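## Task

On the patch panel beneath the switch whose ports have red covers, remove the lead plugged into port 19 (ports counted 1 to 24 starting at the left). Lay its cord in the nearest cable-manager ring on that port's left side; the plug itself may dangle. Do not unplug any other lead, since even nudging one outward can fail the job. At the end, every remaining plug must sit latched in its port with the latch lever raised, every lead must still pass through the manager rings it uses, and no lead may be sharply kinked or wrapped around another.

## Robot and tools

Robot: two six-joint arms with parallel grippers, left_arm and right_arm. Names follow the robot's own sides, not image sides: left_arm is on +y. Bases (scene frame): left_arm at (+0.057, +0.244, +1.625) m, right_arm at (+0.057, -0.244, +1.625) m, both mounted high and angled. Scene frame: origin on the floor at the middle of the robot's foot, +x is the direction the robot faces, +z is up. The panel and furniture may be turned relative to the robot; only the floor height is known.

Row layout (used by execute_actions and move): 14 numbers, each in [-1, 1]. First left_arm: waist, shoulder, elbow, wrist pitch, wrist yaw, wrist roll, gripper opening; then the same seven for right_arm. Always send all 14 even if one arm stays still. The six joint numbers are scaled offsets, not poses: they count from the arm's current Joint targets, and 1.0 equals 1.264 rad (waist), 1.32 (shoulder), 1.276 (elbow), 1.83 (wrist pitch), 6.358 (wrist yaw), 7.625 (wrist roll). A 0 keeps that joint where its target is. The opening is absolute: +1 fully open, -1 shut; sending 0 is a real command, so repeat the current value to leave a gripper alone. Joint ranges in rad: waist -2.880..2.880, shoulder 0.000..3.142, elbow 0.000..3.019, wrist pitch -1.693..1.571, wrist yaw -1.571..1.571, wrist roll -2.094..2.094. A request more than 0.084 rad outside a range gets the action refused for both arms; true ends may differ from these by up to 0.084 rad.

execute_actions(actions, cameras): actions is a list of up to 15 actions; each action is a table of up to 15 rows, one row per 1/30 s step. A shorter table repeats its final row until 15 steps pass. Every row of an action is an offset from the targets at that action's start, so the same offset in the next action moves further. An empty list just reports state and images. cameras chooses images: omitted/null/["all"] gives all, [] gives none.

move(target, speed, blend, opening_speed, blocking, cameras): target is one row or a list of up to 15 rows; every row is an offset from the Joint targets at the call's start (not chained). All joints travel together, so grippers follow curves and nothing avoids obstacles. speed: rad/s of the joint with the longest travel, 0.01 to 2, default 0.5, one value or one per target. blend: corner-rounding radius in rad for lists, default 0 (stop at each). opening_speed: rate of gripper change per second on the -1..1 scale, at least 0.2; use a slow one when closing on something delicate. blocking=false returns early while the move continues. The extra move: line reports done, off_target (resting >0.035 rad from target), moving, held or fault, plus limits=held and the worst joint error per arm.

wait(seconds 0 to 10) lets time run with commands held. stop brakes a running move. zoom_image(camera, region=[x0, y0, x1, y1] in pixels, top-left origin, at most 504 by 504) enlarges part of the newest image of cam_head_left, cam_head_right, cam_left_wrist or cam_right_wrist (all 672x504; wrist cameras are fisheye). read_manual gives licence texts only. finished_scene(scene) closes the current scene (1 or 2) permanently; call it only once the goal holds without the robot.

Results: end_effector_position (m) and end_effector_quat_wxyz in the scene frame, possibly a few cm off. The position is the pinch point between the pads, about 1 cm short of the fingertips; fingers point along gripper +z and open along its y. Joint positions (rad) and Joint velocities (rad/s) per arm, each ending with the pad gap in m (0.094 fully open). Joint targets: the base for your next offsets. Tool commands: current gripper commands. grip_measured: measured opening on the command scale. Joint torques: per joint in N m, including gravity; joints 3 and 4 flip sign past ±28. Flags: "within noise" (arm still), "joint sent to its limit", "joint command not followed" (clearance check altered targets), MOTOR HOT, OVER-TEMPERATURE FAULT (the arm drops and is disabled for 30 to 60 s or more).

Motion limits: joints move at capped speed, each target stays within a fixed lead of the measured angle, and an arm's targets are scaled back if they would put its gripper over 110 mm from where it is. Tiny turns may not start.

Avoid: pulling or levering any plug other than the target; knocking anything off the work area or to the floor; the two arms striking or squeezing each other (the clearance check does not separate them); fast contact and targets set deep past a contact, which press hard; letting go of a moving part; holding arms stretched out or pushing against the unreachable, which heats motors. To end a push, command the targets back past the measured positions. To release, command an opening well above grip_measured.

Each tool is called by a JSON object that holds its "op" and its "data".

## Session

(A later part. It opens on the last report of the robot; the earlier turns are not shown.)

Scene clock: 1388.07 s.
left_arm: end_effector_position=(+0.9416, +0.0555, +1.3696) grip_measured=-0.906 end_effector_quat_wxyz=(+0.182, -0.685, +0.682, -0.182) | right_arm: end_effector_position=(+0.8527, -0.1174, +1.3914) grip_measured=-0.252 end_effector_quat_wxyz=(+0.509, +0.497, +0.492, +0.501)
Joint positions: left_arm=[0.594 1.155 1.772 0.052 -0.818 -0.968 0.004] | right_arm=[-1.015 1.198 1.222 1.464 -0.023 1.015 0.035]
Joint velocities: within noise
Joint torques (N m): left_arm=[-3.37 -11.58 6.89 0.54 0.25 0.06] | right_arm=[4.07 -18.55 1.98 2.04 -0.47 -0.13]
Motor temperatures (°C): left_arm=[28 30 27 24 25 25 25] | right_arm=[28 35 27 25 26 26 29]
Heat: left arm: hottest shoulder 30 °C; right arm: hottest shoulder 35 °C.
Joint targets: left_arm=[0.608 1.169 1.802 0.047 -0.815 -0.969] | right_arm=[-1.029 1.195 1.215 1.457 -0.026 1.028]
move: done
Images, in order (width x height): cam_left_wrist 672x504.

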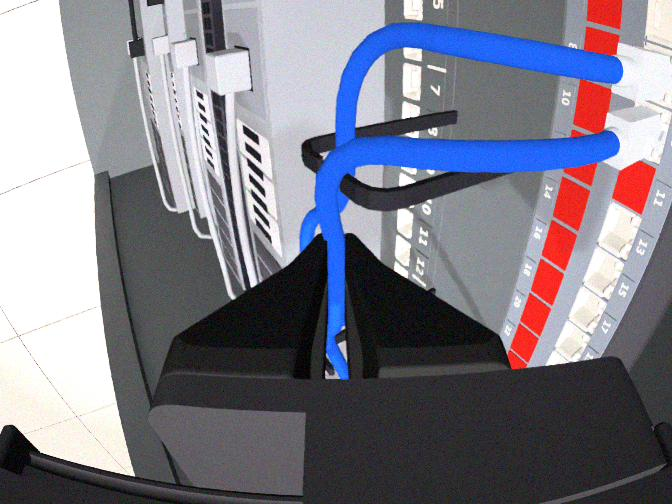

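{"op": "move", "data": {"target": [[-0.0562,-0.0318,-0.0392,0.0235,-0.0041,0.0064,-1,0,0,0,0,0,0,-0.25]], "speed": 0.08}}

{"op": "zoom_image", "data": {"camera": "cam_left_wrist", "region": [200, 80, 500, 380]}}

{"op": "zoom_image", "data": {"camera": "cam_right_wrist", "region": [250, 200, 500, 400]}}

Scene clock: 1455.53 s.
left_arm: end_effector_position=(+0.9381, +0.0478, +1.3797) grip_measured=-0.907 end_effector_quat_wxyz=(+0.178, -0.681, +0.686, -0.185) | right_arm: end_effector_position=(+0.8527, -0.1174, +1.3914) grip_measured=-0.252 end_effector_quat_wxyz=(+0.509, +0.497, +0.492, +0.501)
Joint positions: left_arm=[0.555 1.148 1.755 0.077 -0.839 -0.933 0.004] | right_arm=[-1.015 1.198 1.222 1.464 -0.023 1.015 0.035]
Joint velocities: within noise
Joint torques (N m): left_arm=[-6.24 -13.33 4.19 1.2 0.09 0.19] | right_arm=[4.01 -18.14 2.02 2.04 -0.47 -0.13]
Motor temperatures (°C): left_arm=[28 30 27 24 25 25 27] | right_arm=[28 35 27 25 26 26 28]
Heat: left arm: hottest shoulder 30 °C; right arm: hottest shoulder 35 °C.
Joint targets: left_arm=[0.537 1.127 1.752 0.090 -0.841 -0.920] | right_arm=[-1.029 1.195 1.215 1.457 -0.026 1.028]
move: done

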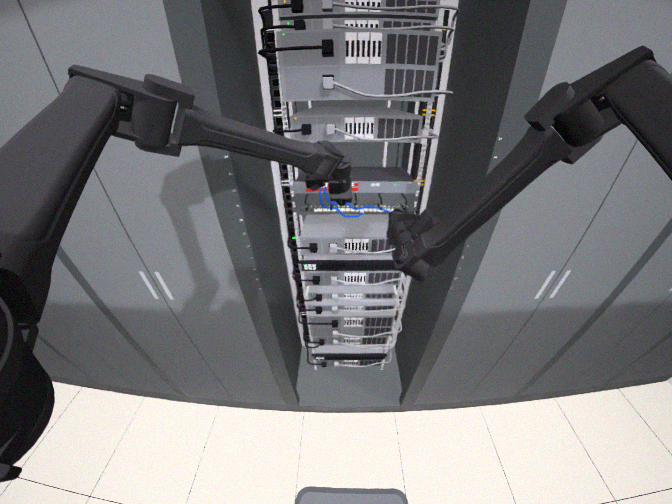

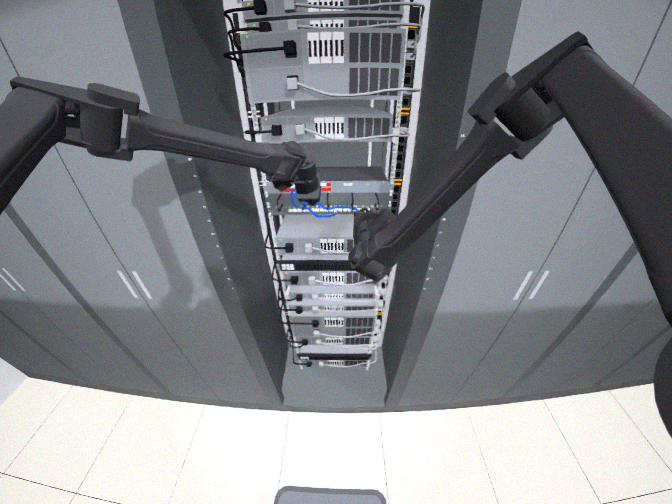

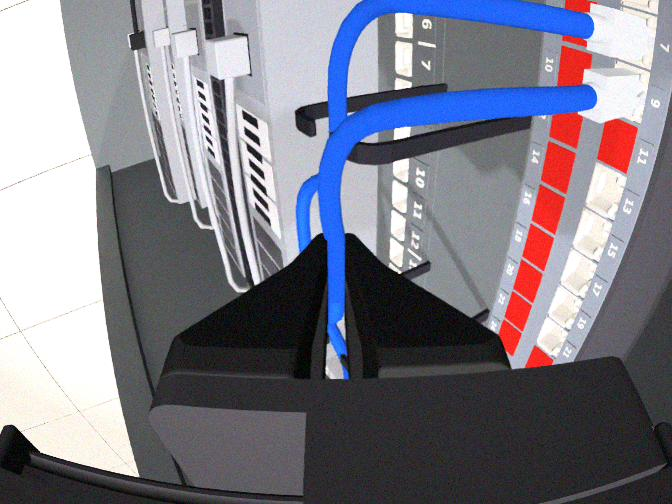

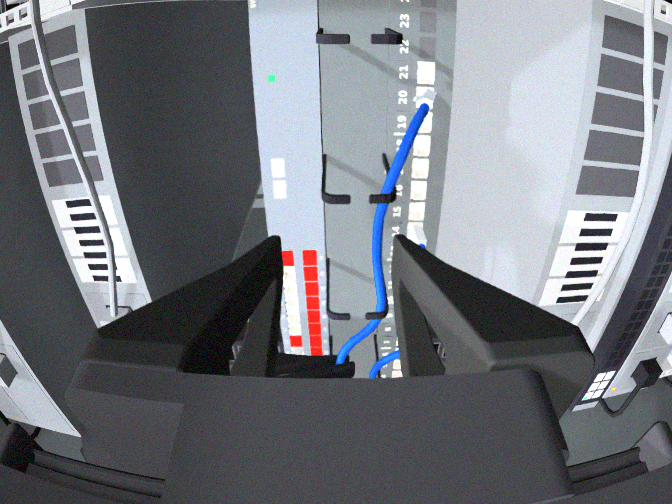

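Scaled by 1.680 from the camera's 672x504 image, which has a finer 960x720 frame.

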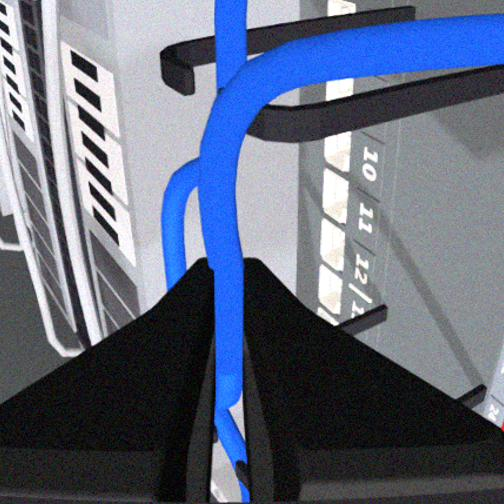

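Scaled by 2.016 from the camera's 672x504 image, which has a finer 960x720 frame.

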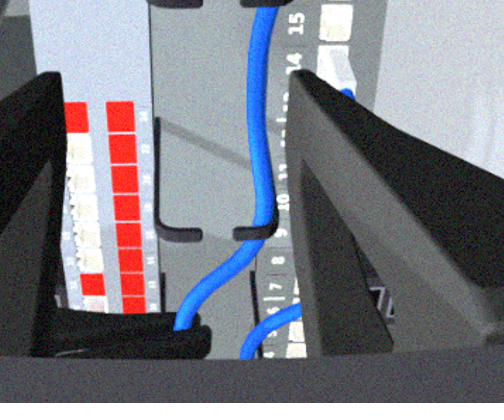

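{"op": "move", "data": {"target": [[0.0261,0.0508,0.1082,-0.0454,0.0002,-0.0024,-1,0,0,0,0,0,0,-0.25]], "speed": 0.08, "cameras": ["cam_left_wrist","cam_right_wrist"]}}

{"op": "zoom_image", "data": {"camera": "cam_left_wrist", "region": [200, 80, 500, 380]}}

{"op": "zoom_image", "data": {"camera": "cam_right_wrist", "region": [250, 200, 500, 400]}}

Scene clock: 1471.97 s.
left_arm: end_effector_position=(+0.9540, +0.0433, +1.3770) grip_measured=-0.907 end_effector_quat_wxyz=(+0.173, -0.677, +0.692, -0.181) | right_arm: end_effector_position=(+0.8527, -0.1174, +1.3914) grip_measured=-0.252 end_effector_quat_wxyz=(+0.509, +0.497, +0.492, +0.501)
Joint positions: left_arm=[0.555 1.19 1.845 0.009 -0.842 -0.935 0.004] | right_arm=[-1.015 1.198 1.222 1.464 -0.023 1.015 0.035]
Joint velocities: within noise
Joint torques (N m): left_arm=[-3.43 -11.99 7.87 0.54 0.26 0.02] | right_arm=[4.01 -18.32 2.06 2.07 -0.46 -0.13]
Motor temperatures (°C): left_arm=[29 30 27 25 25 25 27] | right_arm=[28 35 27 25 26 26 28]
Heat: left arm: hottest shoulder 30 °C; right arm: hottest shoulder 35 °C.
Joint targets: left_arm=[0.570 1.194 1.890 0.007 -0.840 -0.938] | right_arm=[-1.029 1.195 1.215 1.457 -0.026 1.028]
move: off_target (left_arm); left_arm: the elbow is farthest, 0.045 rad from its target
Images, in order (width x height): cam_left_wrist 672x504, cam_right_wrist 672x504.

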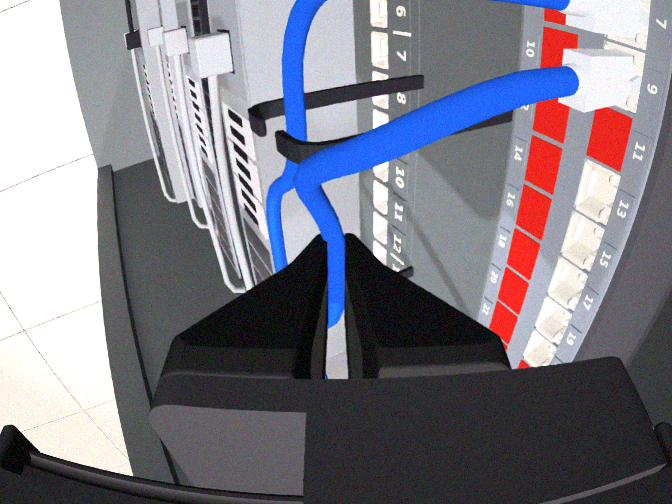

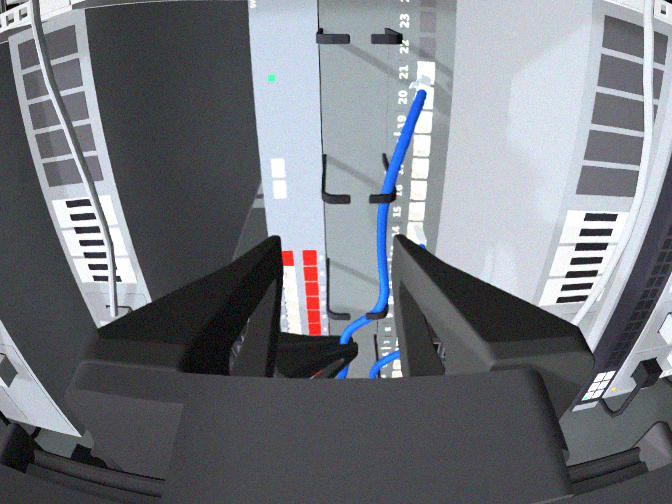

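Scaled by 1.680 from the camera's 672x504 image, which has a finer 960x720 frame.

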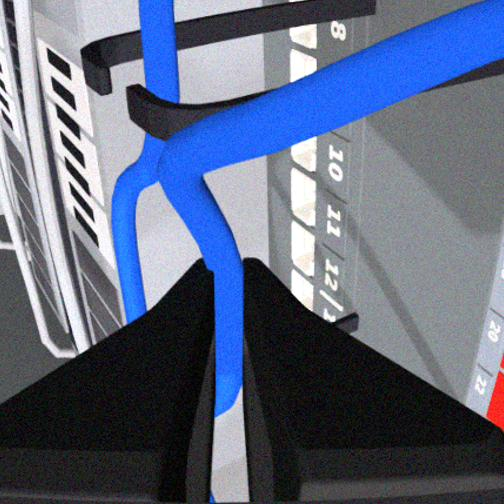

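Scaled by 2.016 from the camera's 672x504 image, which has a finer 960x720 frame.

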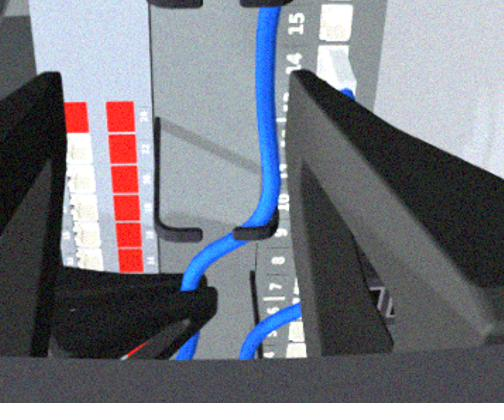

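{"op": "move", "data": {"target": [[0,0,0,0,0,0,-0.45,0,0,0,0,0,0,-0.25],[-0.2033,-0.1045,-0.2320,0.2087,-0.0247,0.0372,-0.45,0,0,0,0,0,0,-0.25]], "opening_speed": 0.3, "speed": 0.2, "cameras": ["cam_left_wrist","cam_right_wrist"]}}

{"op": "zoom_image", "data": {"camera": "cam_left_wrist", "region": [200, 80, 500, 380]}}

{"op": "zoom_image", "data": {"camera": "cam_right_wrist", "region": [250, 200, 500, 400]}}

Scene clock: 1515.73 s.
left_arm: end_effector_position=(+0.9131, +0.0425, +1.4484) grip_measured=-0.453 end_effector_quat_wxyz=(+0.181, -0.684, +0.682, -0.187) | right_arm: end_effector_position=(+0.8527, -0.1174, +1.3914) grip_measured=-0.252 end_effector_quat_wxyz=(+0.509, +0.497, +0.492, +0.501)
Joint positions: left_arm=[0.329 1.067 1.599 0.378 -0.995 -0.664 0.026] | right_arm=[-1.015 1.198 1.222 1.464 -0.023 1.015 0.035]
Joint velocities: within noise
Joint torques (N m): left_arm=[-5.77 -7.88 2.48 0.81 0.19 0.15] | right_arm=[3.96 -18.43 2 2 -0.46 -0.13]
Motor temperatures (°C): left_arm=[28 30 28 24 25 25 27] | right_arm=[28 35 27 25 26 26 28]
Heat: left arm: hottest shoulder 30 °C; right arm: hottest shoulder 35 °C.
Joint targets: left_arm=[0.313 1.056 1.594 0.389 -0.997 -0.655] | right_arm=[-1.029 1.195 1.215 1.457 -0.026 1.028]
move: done
Images, in order (width x height): cam_left_wrist 672x504, cam_right_wrist 672x504.

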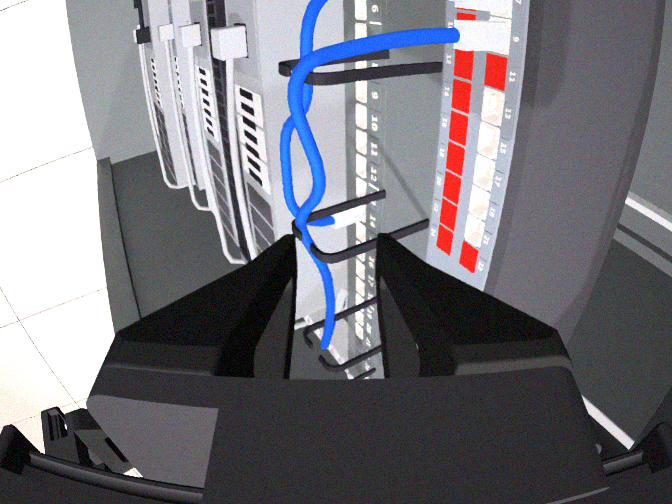

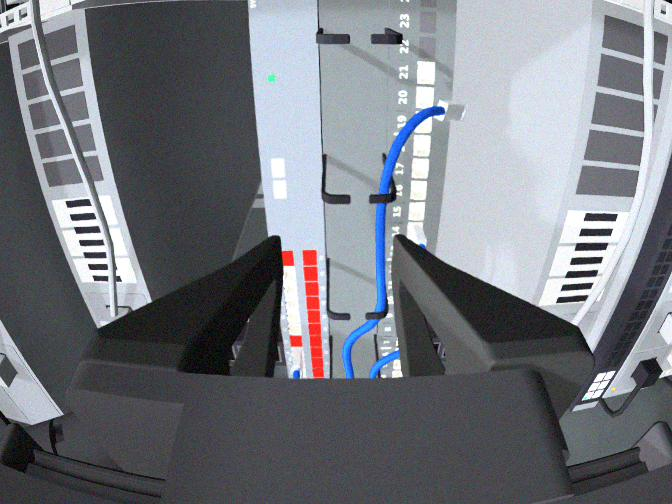

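Scaled by 1.680 from the camera's 672x504 image, which has a finer 960x720 frame.

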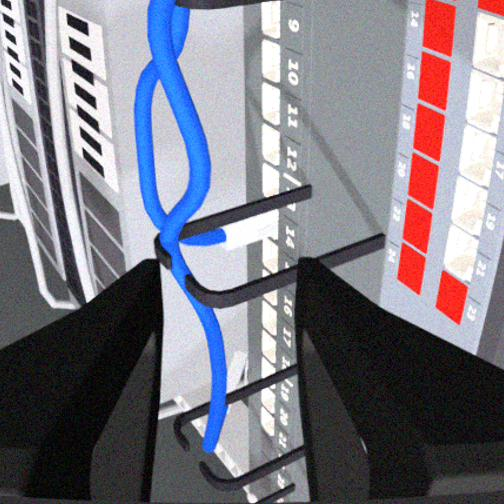

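Scaled by 2.016 from the camera's 672x504 image, which has a finer 960x720 frame.

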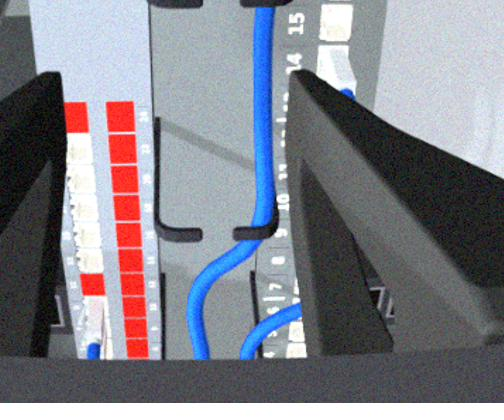

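{"op": "move", "data": {"target": [[0.4604,-0.1182,-0.3871,0.1038,-0.0063,0.0132,-0.45,0,0,0,0,0,0,-0.25],[0.5309,0.1447,-0.2563,0.5918,0.1596,0.1663,-0.45,0,0,0,0,0,0,-0.25]], "blend": 0.1, "speed": 0.5, "cameras": ["cam_left_wrist","cam_right_wrist"]}}

{"op": "zoom_image", "data": {"camera": "cam_left_wrist", "region": [190, 80, 490, 380]}}

Scene clock: 1541.33 s.
left_arm: end_effector_position=(+0.8533, +0.0942, +1.3856) grip_measured=-0.453 end_effector_quat_wxyz=(+0.710, -0.001, +0.705, +0.004) | right_arm: end_effector_position=(+0.8527, -0.1174, +1.3914) grip_measured=-0.252 end_effector_quat_wxyz=(+0.509, +0.497, +0.492, +0.501)
Joint positions: left_arm=[0.969 1.233 1.248 1.457 0.016 0.604 0.026] | right_arm=[-1.015 1.198 1.222 1.464 -0.023 1.015 0.035]
Joint velocities: within noise
Joint torques (N m): left_arm=[-2.73 -13.39 4.23 2.03 0.51 0.1] | right_arm=[3.96 -18.43 2.02 2.06 -0.46 -0.11]
Motor temperatures (°C): left_arm=[29 30 27 25 25 25 26] | right_arm=[28 35 27 25 26 26 28]
Heat: left arm: hottest shoulder 30 °C; right arm: hottest shoulder 35 °C.
Joint targets: left_arm=[0.984 1.247 1.267 1.472 0.018 0.613] | right_arm=[-1.029 1.195 1.215 1.457 -0.026 1.028]
move: done
Images, in order (width x height): cam_left_wrist 672x504, cam_right_wrist 672x504.

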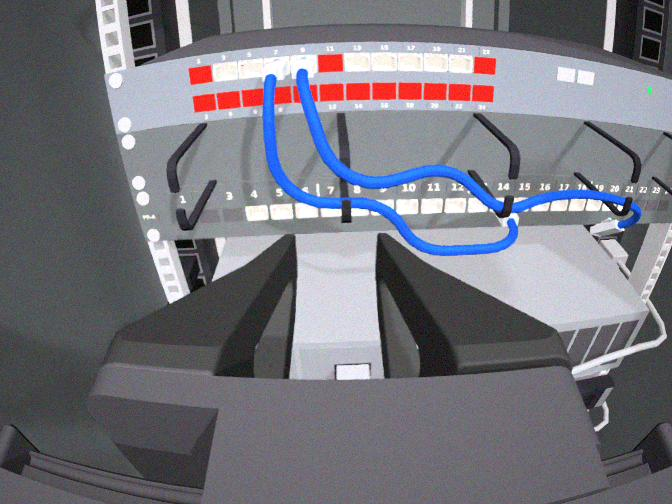

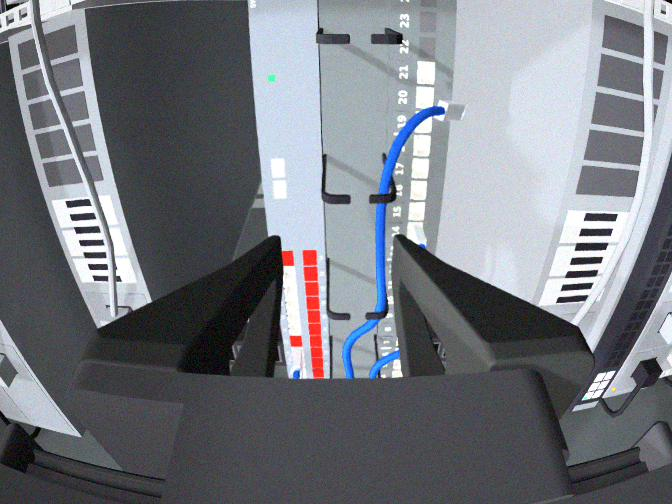

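Scaled by 1.680 from the camera's 672x504 image, which has a finer 960x720 frame.

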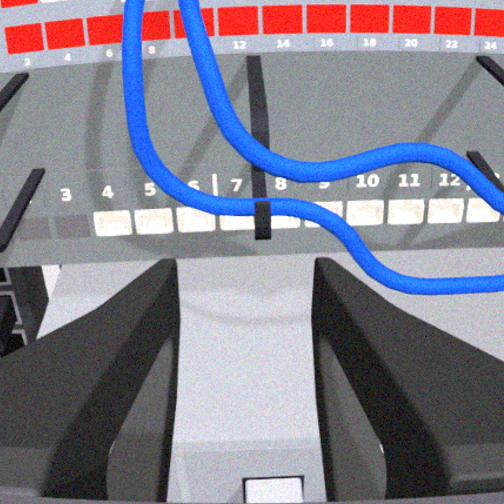

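{"op": "zoom_image", "data": {"camera": "cam_left_wrist", "region": [440, 80, 672, 280]}}

{"op": "zoom_image", "data": {"camera": "cam_left_wrist", "region": [240, 40, 440, 240]}}

{"op": "zoom_image", "data": {"camera": "cam_right_wrist", "region": [300, 60, 500, 260]}}

Scaled by 2.172 from the camera's 672x504 image, which has a finer 960x720 frame.

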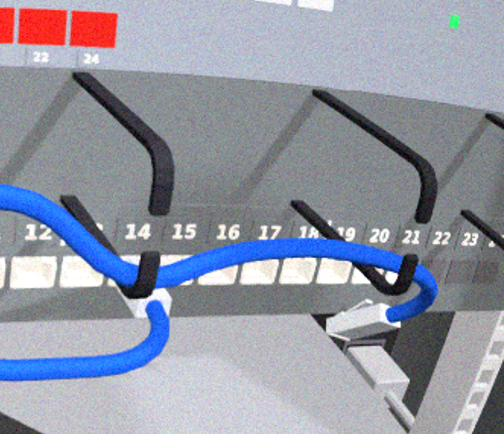

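Scaled by 2.520 from the camera's 672x504 image, which has a finer 960x720 frame.

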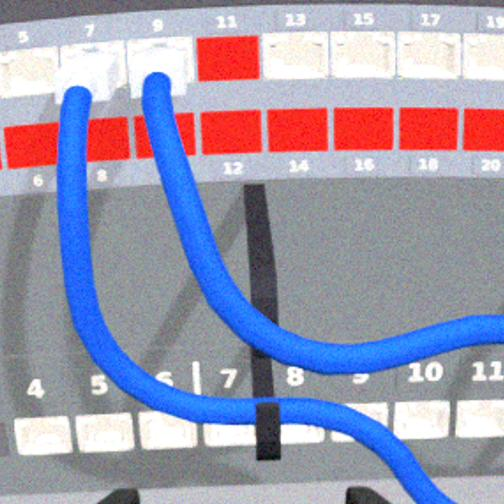

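Scaled by 2.520 from the camera's 672x504 image, which has a finer 960x720 frame.

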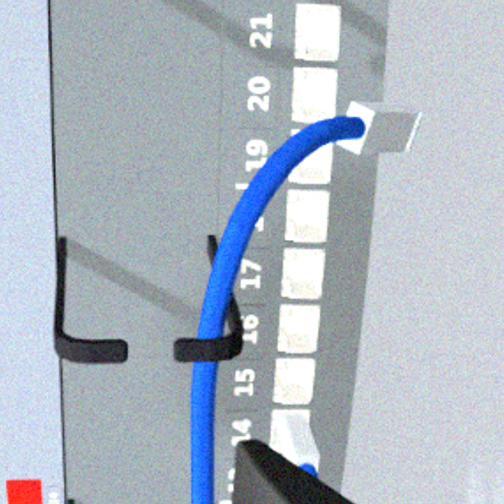

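{"op": "move", "data": {"target": [0.0047,-0.0424,0.0870,-0.0902,0.0005,-0.0037,-0.6,0,0,0,0,0,0,-0.25], "speed": 0.15, "cameras": ["cam_left_wrist"]}}

{"op": "zoom_image", "data": {"camera": "cam_left_wrist", "region": [220, 60, 460, 300]}}

Scene clock: 1605.47 s.
left_arm: end_effector_position=(+0.9018, +0.1080, +1.4012) grip_measured=-0.597 end_effector_quat_wxyz=(+0.709, -0.001, +0.705, +0.001) | right_arm: end_effector_position=(+0.8527, -0.1174, +1.3914) grip_measured=-0.252 end_effector_quat_wxyz=(+0.509, +0.497, +0.492, +0.501)
Joint positions: left_arm=[0.975 1.202 1.355 1.315 0.019 0.594 0.019] | right_arm=[-1.015 1.198 1.222 1.464 -0.023 1.015 0.035]
Joint velocities: within noise
Joint torques (N m): left_arm=[-2.67 -15.97 5.35 0.96 0.49 -0.11] | right_arm=[3.9 -18.43 1.96 2 -0.46 -0.12]
Motor temperatures (°C): left_arm=[28 32 27 25 25 25 26] | right_arm=[28 35 27 25 26 26 28]
Heat: left arm: hottest shoulder 32 °C; right arm: hottest shoulder 35 °C.
Joint targets: left_arm=[0.991 1.191 1.377 1.307 0.021 0.585] | right_arm=[-1.029 1.195 1.215 1.457 -0.026 1.028]
move: done
Images, in order (width x height): cam_left_wrist 672x504.

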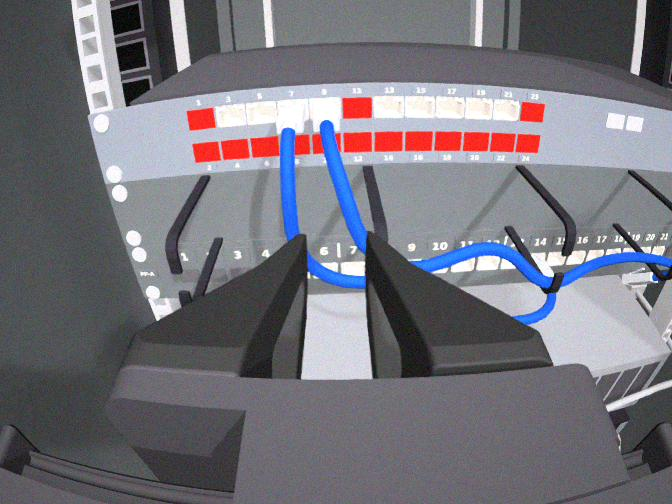

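Scaled by 2.100 from the camera's 672x504 image, which has a finer 960x720 frame.

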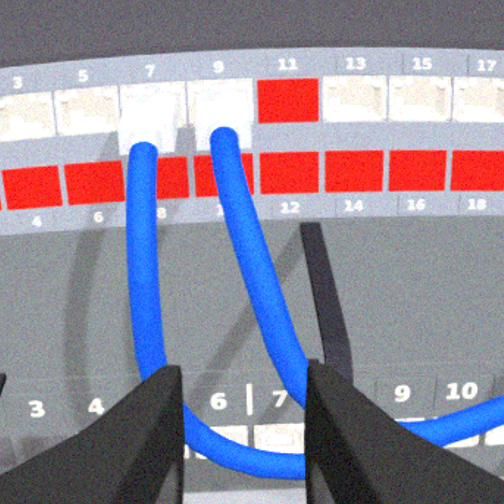

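{"op": "move", "data": {"target": [-0.0396,0,0,0,0,0,-0.7,0,0,0,0,0,0,-0.25], "speed": 0.1, "cameras": ["cam_left_wrist"]}}

{"op": "zoom_image", "data": {"camera": "cam_left_wrist", "region": [260, 160, 420, 320]}}

Scene clock: 1617.47 s.
left_arm: end_effector_position=(+0.9019, +0.1019, +1.4054) grip_measured=-0.697 end_effector_quat_wxyz=(+0.709, -0.008, +0.705, -0.007) | right_arm: end_effector_position=(+0.8527, -0.1174, +1.3914) grip_measured=-0.252 end_effector_quat_wxyz=(+0.509, +0.497, +0.492, +0.501)
Joint positions: left_arm=[0.954 1.202 1.355 1.314 0.019 0.593 0.014] | right_arm=[-1.015 1.198 1.222 1.464 -0.023 1.015 0.035]
Joint velocities: within noise
Joint torques (N m): left_arm=[-4.78 -16.15 5.45 1.07 0.47 -0.11] | right_arm=[4.13 -18.37 2 2 -0.46 -0.12]
Motor temperatures (°C): left_arm=[28 31 27 25 25 25 26] | right_arm=[28 35 27 25 26 26 28]
Heat: left arm: hottest shoulder 31 °C; right arm: hottest shoulder 35 °C.
Joint targets: left_arm=[0.940 1.191 1.377 1.307 0.021 0.585] | right_arm=[-1.029 1.195 1.215 1.457 -0.026 1.028]
move: done
Images, in order (width x height): cam_left_wrist 672x504.

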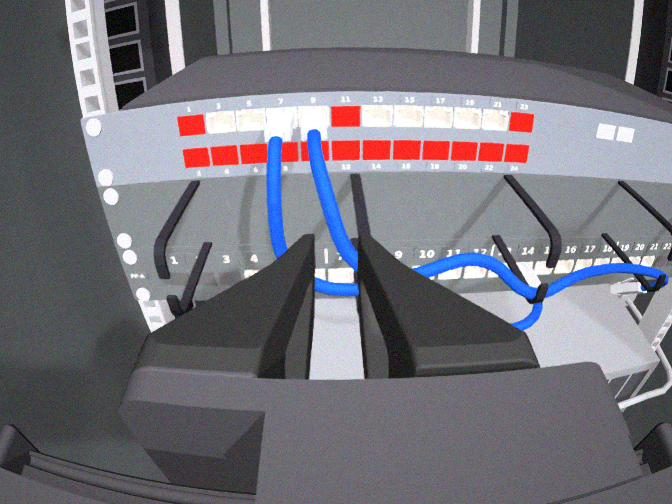

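Scaled by 3.150 from the camera's 672x504 image, which has a finer 960x720 frame.

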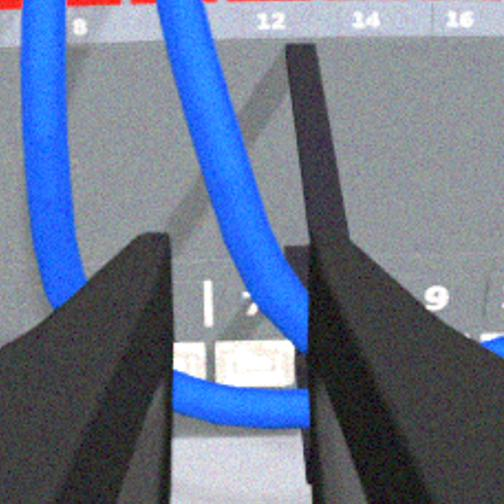

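{"op": "move", "data": {"target": [0,0,0.0650,-0.0445,0,0.0050,-0.7,0,0,0,0,0,0,-0.25], "speed": 0.06, "cameras": ["cam_left_wrist"]}}

{"op": "zoom_image", "data": {"camera": "cam_left_wrist", "region": [260, 160, 420, 320]}}

Scene clock: 1641.30 s.
left_arm: end_effector_position=(+0.9303, +0.1069, +1.4118) grip_measured=-0.697 end_effector_quat_wxyz=(+0.709, +0.000, +0.706, +0.000) | right_arm: end_effector_position=(+0.8527, -0.1174, +1.3914) grip_measured=-0.252 end_effector_quat_wxyz=(+0.509, +0.497, +0.492, +0.501)
Joint positions: left_arm=[0.954 1.202 1.433 1.234 0.019 0.614 0.014] | right_arm=[-1.015 1.198 1.222 1.464 -0.023 1.015 0.035]
Joint velocities: within noise
Joint torques (N m): left_arm=[-5.6 -16.79 6.22 1.01 0.48 0.09] | right_arm=[4.01 -18.37 2 2.04 -0.47 -0.14]
Motor temperatures (°C): left_arm=[28 31 27 25 25 25 26] | right_arm=[28 35 27 25 26 26 28]
Heat: left arm: hottest shoulder 31 °C; right arm: hottest shoulder 35 °C.
Joint targets: left_arm=[0.940 1.191 1.460 1.226 0.021 0.623] | right_arm=[-1.029 1.195 1.215 1.457 -0.026 1.028]
move: done
Images, in order (width x height): cam_left_wrist 672x504.

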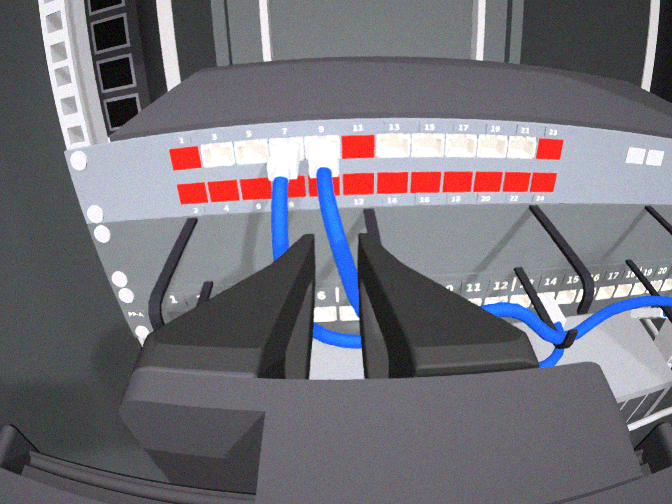

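Scaled by 3.150 from the camera's 672x504 image, which has a finer 960x720 frame.

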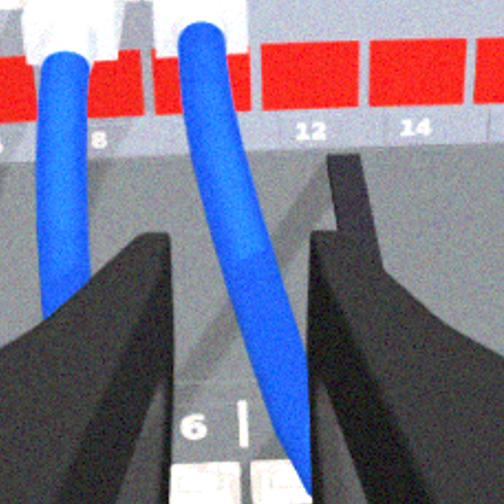

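{"op": "move", "data": {"target": [0,0.0048,0.0208,-0.0110,0,0,-0.7,0,0,0,0,0,0,-0.25], "speed": 0.06, "cameras": ["cam_left_wrist"]}}

{"op": "zoom_image", "data": {"camera": "cam_left_wrist", "region": [260, 160, 420, 320]}}

Scene clock: 1647.27 s.
left_arm: end_effector_position=(+0.9394, +0.1097, +1.4155) grip_measured=-0.697 end_effector_quat_wxyz=(+0.710, +0.000, +0.704, +0.001) | right_arm: end_effector_position=(+0.8527, -0.1174, +1.3914) grip_measured=-0.252 end_effector_quat_wxyz=(+0.509, +0.497, +0.492, +0.501)
Joint positions: left_arm=[0.954 1.202 1.459 1.213 0.019 0.615 0.014] | right_arm=[-1.015 1.198 1.222 1.464 -0.023 1.015 0.035]
Joint velocities: within noise
Joint torques (N m): left_arm=[-4.95 -16.21 6.64 1.06 0.49 0.09] | right_arm=[3.9 -18.26 2.02 2.03 -0.47 -0.13]
Motor temperatures (°C): left_arm=[28 31 27 25 25 25 26] | right_arm=[28 35 27 25 26 26 28]
Heat: left arm: hottest shoulder 31 °C; right arm: hottest shoulder 35 °C.
Joint targets: left_arm=[0.940 1.197 1.487 1.205 0.021 0.623] | right_arm=[-1.029 1.195 1.215 1.457 -0.026 1.028]
move: done
Images, in order (width x height): cam_left_wrist 672x504.

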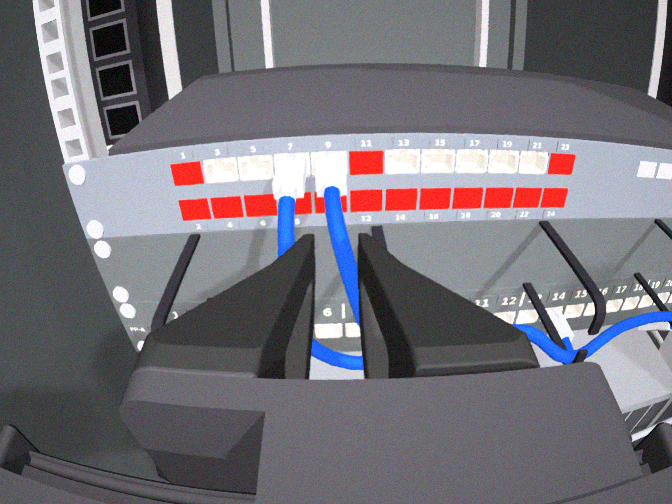

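Scaled by 3.150 from the camera's 672x504 image, which has a finer 960x720 frame.

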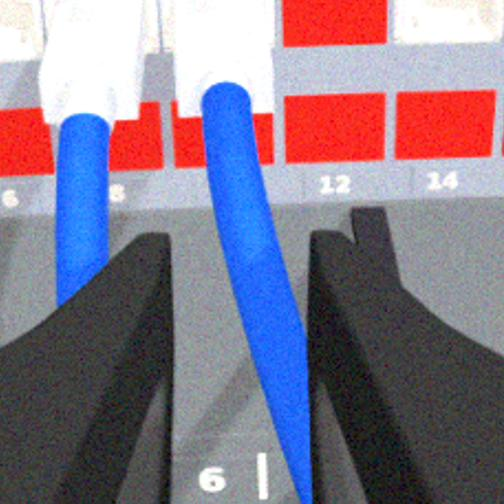

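{"op": "move", "data": {"target": [0,0,0,0,0,0,-1,0,0,0,0,0,0,-0.25], "opening_speed": 0.3, "cameras": ["cam_left_wrist"]}}

{"op": "zoom_image", "data": {"camera": "cam_left_wrist", "region": [260, 160, 420, 320]}}

Scene clock: 1651.20 s.
left_arm: end_effector_position=(+0.9396, +0.1095, +1.4158) grip_measured=-0.991 end_effector_quat_wxyz=(+0.710, +0.000, +0.704, +0.001) | right_arm: end_effector_position=(+0.8527, -0.1174, +1.3914) grip_measured=-0.252 end_effector_quat_wxyz=(+0.509, +0.497, +0.492, +0.501)
Joint positions: left_arm=[0.954 1.202 1.459 1.213 0.02 0.615 0] | right_arm=[-1.015 1.198 1.222 1.464 -0.023 1.015 0.035]
Joint velocities: within noise
Joint torques (N m): left_arm=[-5.19 -16.38 6.53 1.06 0.44 0.08] | right_arm=[4.01 -18.32 1.99 2.04 -0.47 -0.14]
Motor temperatures (°C): left_arm=[28 31 27 25 25 25 26] | right_arm=[28 35 27 25 26 26 28]
Heat: left arm: hottest shoulder 31 °C; right arm: hottest shoulder 35 °C.
Joint targets: left_arm=[0.940 1.197 1.487 1.205 0.021 0.623] | right_arm=[-1.029 1.195 1.215 1.457 -0.026 1.028]
move: done
Images, in order (width x height): cam_left_wrist 672x504.

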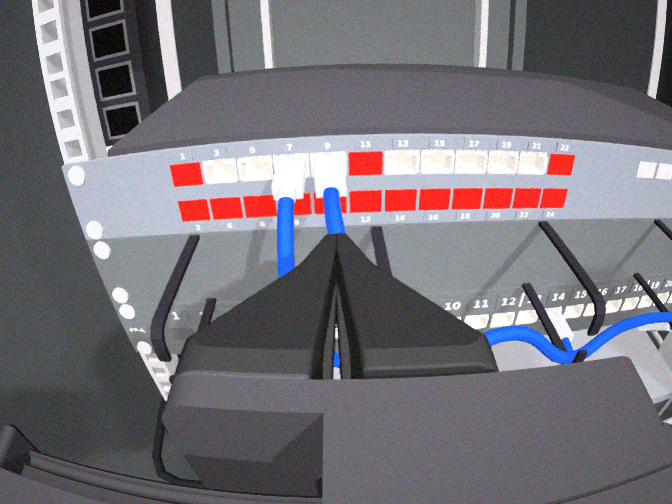

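Scaled by 3.150 from the camera's 672x504 image, which has a finer 960x720 frame.

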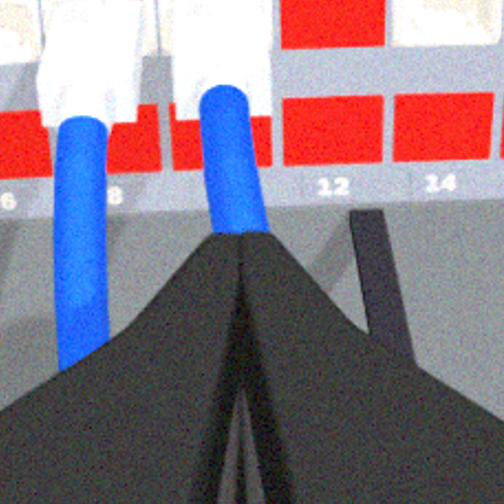

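{"op": "move", "data": {"target": [[0.0348,0.0379,-0.1724,0.1459,0,-0.0013,-0.9,0,0,0,0,0,0,-0.25],[-0.0356,-0.225,-0.3033,-0.3421,-0.1664,-0.1544,-0.9,0,0,0,0,0,0,-0.25]], "blend": 0.05, "speed": 0.4, "cameras": ["cam_right_wrist"]}}

Scene clock: 1674.97 s.
left_arm: end_effector_position=(+0.7465, +0.2074, +1.3239) grip_measured=-0.903 end_effector_quat_wxyz=(+0.317, -0.552, +0.766, +0.089) | right_arm: end_effector_position=(+0.8527, -0.1174, +1.3914) grip_measured=-0.252 end_effector_quat_wxyz=(+0.509, +0.497, +0.492, +0.501)
Joint positions: left_arm=[0.909 0.913 1.105 0.587 -1.035 -0.545 0.005] | right_arm=[-1.015 1.198 1.222 1.464 -0.023 1.015 0.035]
Joint velocities: within noise
Joint torques (N m): left_arm=[-3.08 -14.04 3.06 0.68 -0.18 -0.06] | right_arm=[4.13 -18.55 1.96 2.02 -0.48 -0.13]
Motor temperatures (°C): left_arm=[28 31 27 25 25 25 26] | right_arm=[28 35 27 25 26 26 28]
Heat: left arm: hottest shoulder 31 °C; right arm: hottest shoulder 35 °C.
Joint targets: left_arm=[0.895 0.900 1.100 0.579 -1.037 -0.554] | right_arm=[-1.029 1.195 1.215 1.457 -0.026 1.028]
move: done
Images, in order (width x height): cam_right_wrist 672x504.

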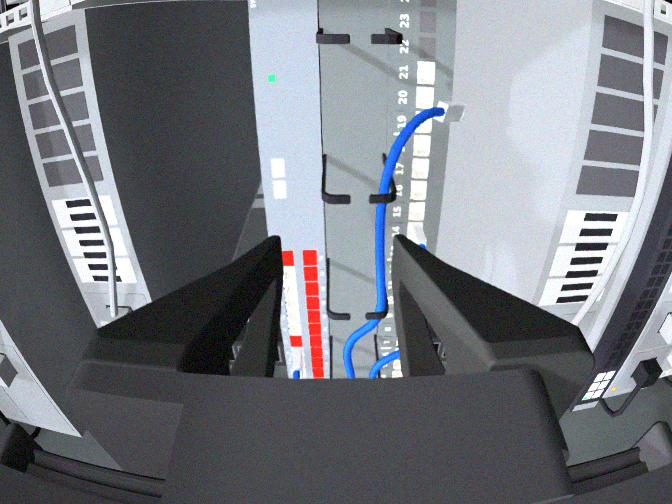

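{"op": "move", "data": {"target": [0,0,0,0,0,0,-0.9,0.2919,0.2455,0.2665,-0.0055,0.0063,-0.0466,-0.45], "speed": 0.3, "cameras": ["cam_right_wrist"]}}

{"op": "zoom_image", "data": {"camera": "cam_right_wrist", "region": [230, 80, 480, 330]}}

Scene clock: 1690.40 s.
left_arm: end_effector_position=(+0.7462, +0.2073, +1.3239) grip_measured=-0.903 end_effector_quat_wxyz=(+0.316, -0.552, +0.766, +0.089) | right_arm: end_effector_position=(+0.8716, +0.0590, +1.3886) grip_measured=-0.448 end_effector_quat_wxyz=(+0.506, +0.500, +0.493, +0.501)
Joint positions: left_arm=[0.909 0.913 1.105 0.587 -1.035 -0.546 0.005] | right_arm=[-0.681 1.51 1.535 1.453 0.011 0.688 0.026]
Joint velocities: within noise
Joint torques (N m): left_arm=[-2.61 -14.1 3.08 0.69 -0.16 -0.09] | right_arm=[14.04 -14.1 4 1.68 -0.39 -0.39]
Motor temperatures (°C): left_arm=[28 31 27 25 25 25 26] | right_arm=[28 35 27 25 26 26 28]
Heat: left arm: hottest shoulder 31 °C; right arm: hottest shoulder 35 °C.
Joint targets: left_arm=[0.895 0.900 1.100 0.579 -1.037 -0.554] | right_arm=[-0.660 1.519 1.555 1.447 0.014 0.673]
move: done
Images, in order (width x height): cam_right_wrist 672x504.

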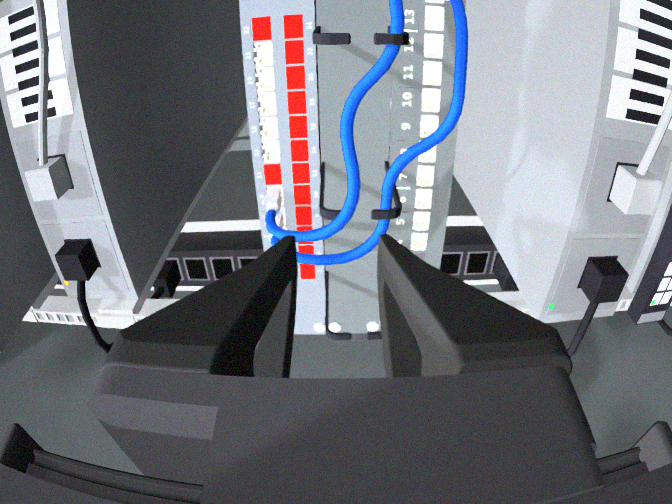

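Scaled by 2.016 from the camera's 672x504 image, which has a finer 960x720 frame.

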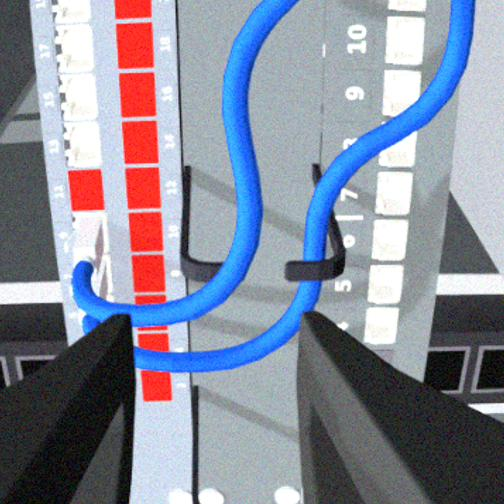

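{"op": "move", "data": {"target": [0,0,0,0,0,0,-0.9,0,0.0439,0.1787,-0.1036,0,0,-0.6], "speed": 0.1, "cameras": ["cam_right_wrist"]}}

{"op": "zoom_image", "data": {"camera": "cam_right_wrist", "region": [230, 80, 480, 330]}}

Scene clock: 1713.67 s.
left_arm: end_effector_position=(+0.7462, +0.2073, +1.3239) grip_measured=-0.903 end_effector_quat_wxyz=(+0.316, -0.552, +0.766, +0.089) | right_arm: end_effector_position=(+0.9248, +0.0645, +1.3850) grip_measured=-0.598 end_effector_quat_wxyz=(+0.502, +0.500, +0.497, +0.501)
Joint positions: left_arm=[0.909 0.913 1.105 0.587 -1.035 -0.546 0.005] | right_arm=[-0.681 1.549 1.718 1.299 0.011 0.686 0.019]
Joint velocities: within noise
Joint torques (N m): left_arm=[-2.55 -14.04 3.11 0.76 -0.14 -0.07] | right_arm=[12.81 -15.68 3.03 1.98 -0.5 -0.25]
Motor temperatures (°C): left_arm=[28 31 27 25 25 25 26] | right_arm=[28 35 27 25 26 26 28]
Heat: left arm: hottest shoulder 31 °C; right arm: hottest shoulder 35 °C.
Joint targets: left_arm=[0.895 0.900 1.100 0.579 -1.037 -0.554] | right_arm=[-0.681 1.548 1.715 1.301 0.011 0.686]
move: held (right_arm; a check stopped the path); limits=held; right_arm: the elbow is farthest, 0.065 rad from its target
joint command not followed: on one or more control steps a check withheld the commanded joint targets of the right arm, and it was not sent them on those steps.
cause: the commanded joint targets, or the way to them, would bring a part of the robot too close to another arm (this arm's wrist (the part past joint 4) and the left arm's gripper housing).
Images, in order (width x height): cam_right_wrist 672x504.

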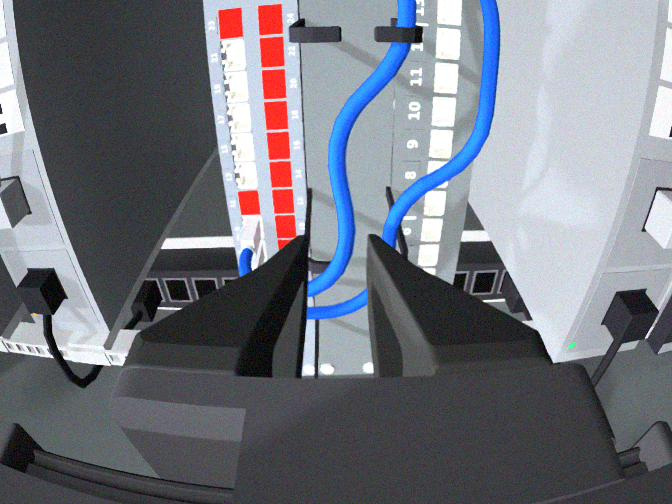

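Scaled by 2.016 from the camera's 672x504 image, which has a finer 960x720 frame.

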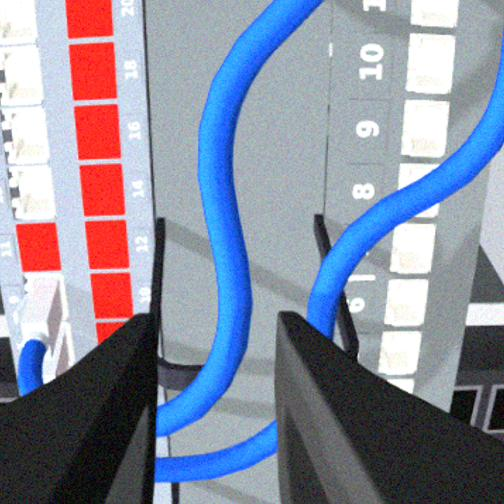

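{"op": "move", "data": {"target": [0.2,0,0,0,0,0,-0.9,0,0,0,0,0,0,-0.6], "speed": 0.3, "cameras": ["cam_head_left","cam_head_right"]}}

Scene clock: 1723.73 s.
left_arm: end_effector_position=(+0.7409, +0.2895, +1.3128) grip_measured=-0.903 end_effector_quat_wxyz=(+0.369, -0.519, +0.749, +0.182) | right_arm: end_effector_position=(+0.9248, +0.0645, +1.3850) grip_measured=-0.598 end_effector_quat_wxyz=(+0.502, +0.500, +0.497, +0.501)
Joint positions: left_arm=[1.136 0.913 1.105 0.587 -1.035 -0.546 0.005] | right_arm=[-0.681 1.549 1.718 1.299 0.011 0.686 0.019]
Joint velocities: within noise
Joint torques (N m): left_arm=[0.32 -15.97 3.43 0.94 -0.23 -0.07] | right_arm=[12.57 -15.5 2.92 1.95 -0.52 -0.25]
Motor temperatures (°C): left_arm=[28 31 26 25 25 25 25] | right_arm=[29 35 27 25 26 26 28]
Heat: left arm: hottest shoulder 31 °C; right arm: hottest shoulder 35 °C.
Joint targets: left_arm=[1.148 0.900 1.100 0.579 -1.037 -0.554] | right_arm=[-0.681 1.548 1.715 1.301 0.011 0.686]
move: done
Images, in order (width x height): cam_head_left 672x504, cam_head_right 672x504.

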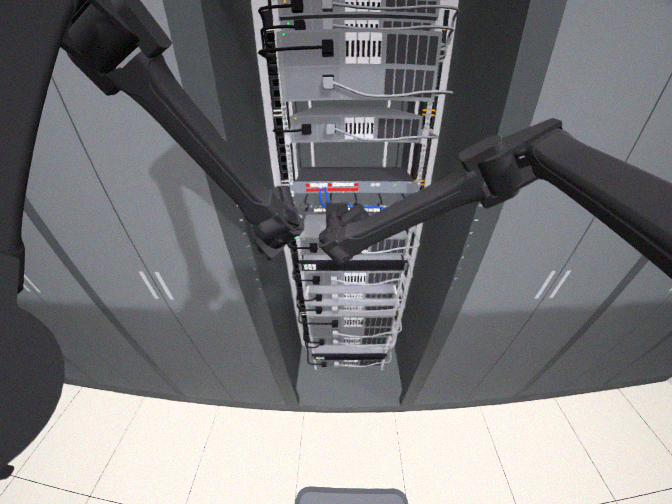

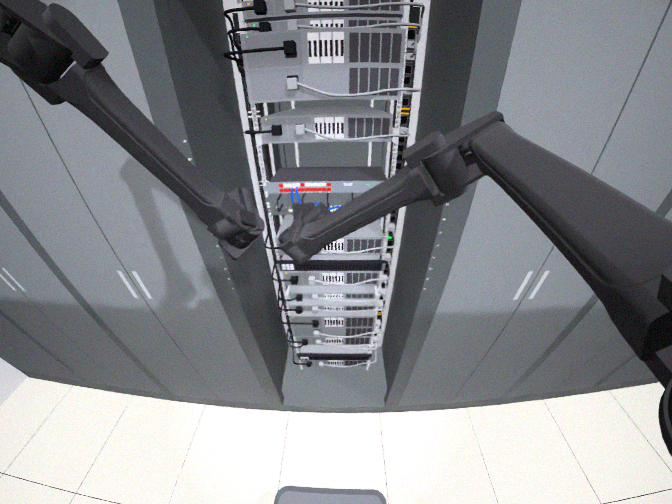

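{"op": "move", "data": {"target": [0,0,0,0,0,0,-0.9,0.008,0.0220,0.0533,-0.0238,0,0,-0.6], "speed": 0.06, "cameras": ["cam_right_wrist"]}}

{"op": "zoom_image", "data": {"camera": "cam_right_wrist", "region": [230, 130, 430, 330]}}

Scene clock: 1728.97 s.
left_arm: end_effector_position=(+0.7409, +0.2895, +1.3128) grip_measured=-0.903 end_effector_quat_wxyz=(+0.369, -0.519, +0.749, +0.182) | right_arm: end_effector_position=(+0.9343, +0.0669, +1.3832) grip_measured=-0.598 end_effector_quat_wxyz=(+0.500, +0.499, +0.500, +0.501)
Joint positions: left_arm=[1.136 0.913 1.105 0.587 -1.035 -0.546 0.005] | right_arm=[-0.681 1.56 1.756 1.265 0.011 0.686 0.019]
Joint velocities: within noise
Joint torques (N m): left_arm=[0.79 -15.91 3.45 0.85 -0.26 -0.06] | right_arm=[13.92 -14.1 5.86 1.61 -0.52 -0.25]
Motor temperatures (°C): left_arm=[28 31 26 25 25 25 25] | right_arm=[29 35 27 25 26 26 28]
Heat: left arm: hottest shoulder 31 °C; right arm: hottest shoulder 35 °C.
Joint targets: left_arm=[1.148 0.900 1.100 0.579 -1.037 -0.554] | right_arm=[-0.671 1.577 1.783 1.258 0.011 0.686]
move: done
Images, in order (width x height): cam_right_wrist 672x504.

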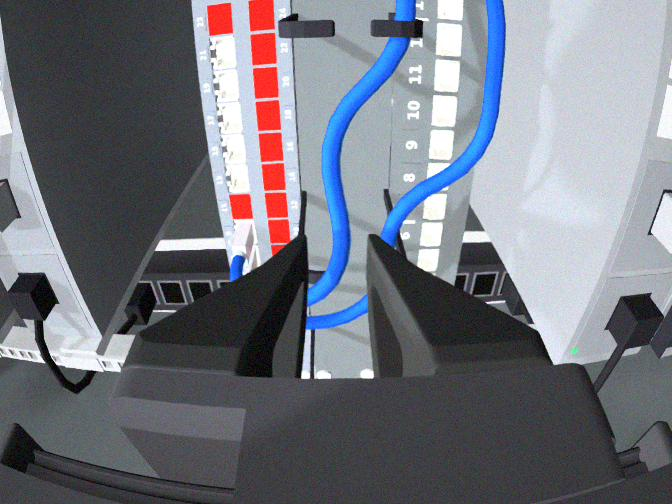

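Scaled by 2.520 from the camera's 672x504 image, which has a finer 960x720 frame.

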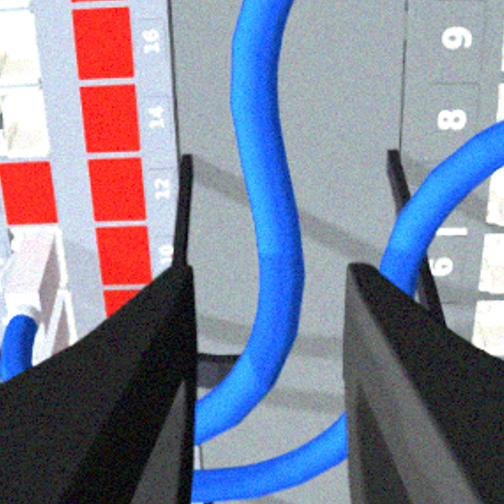

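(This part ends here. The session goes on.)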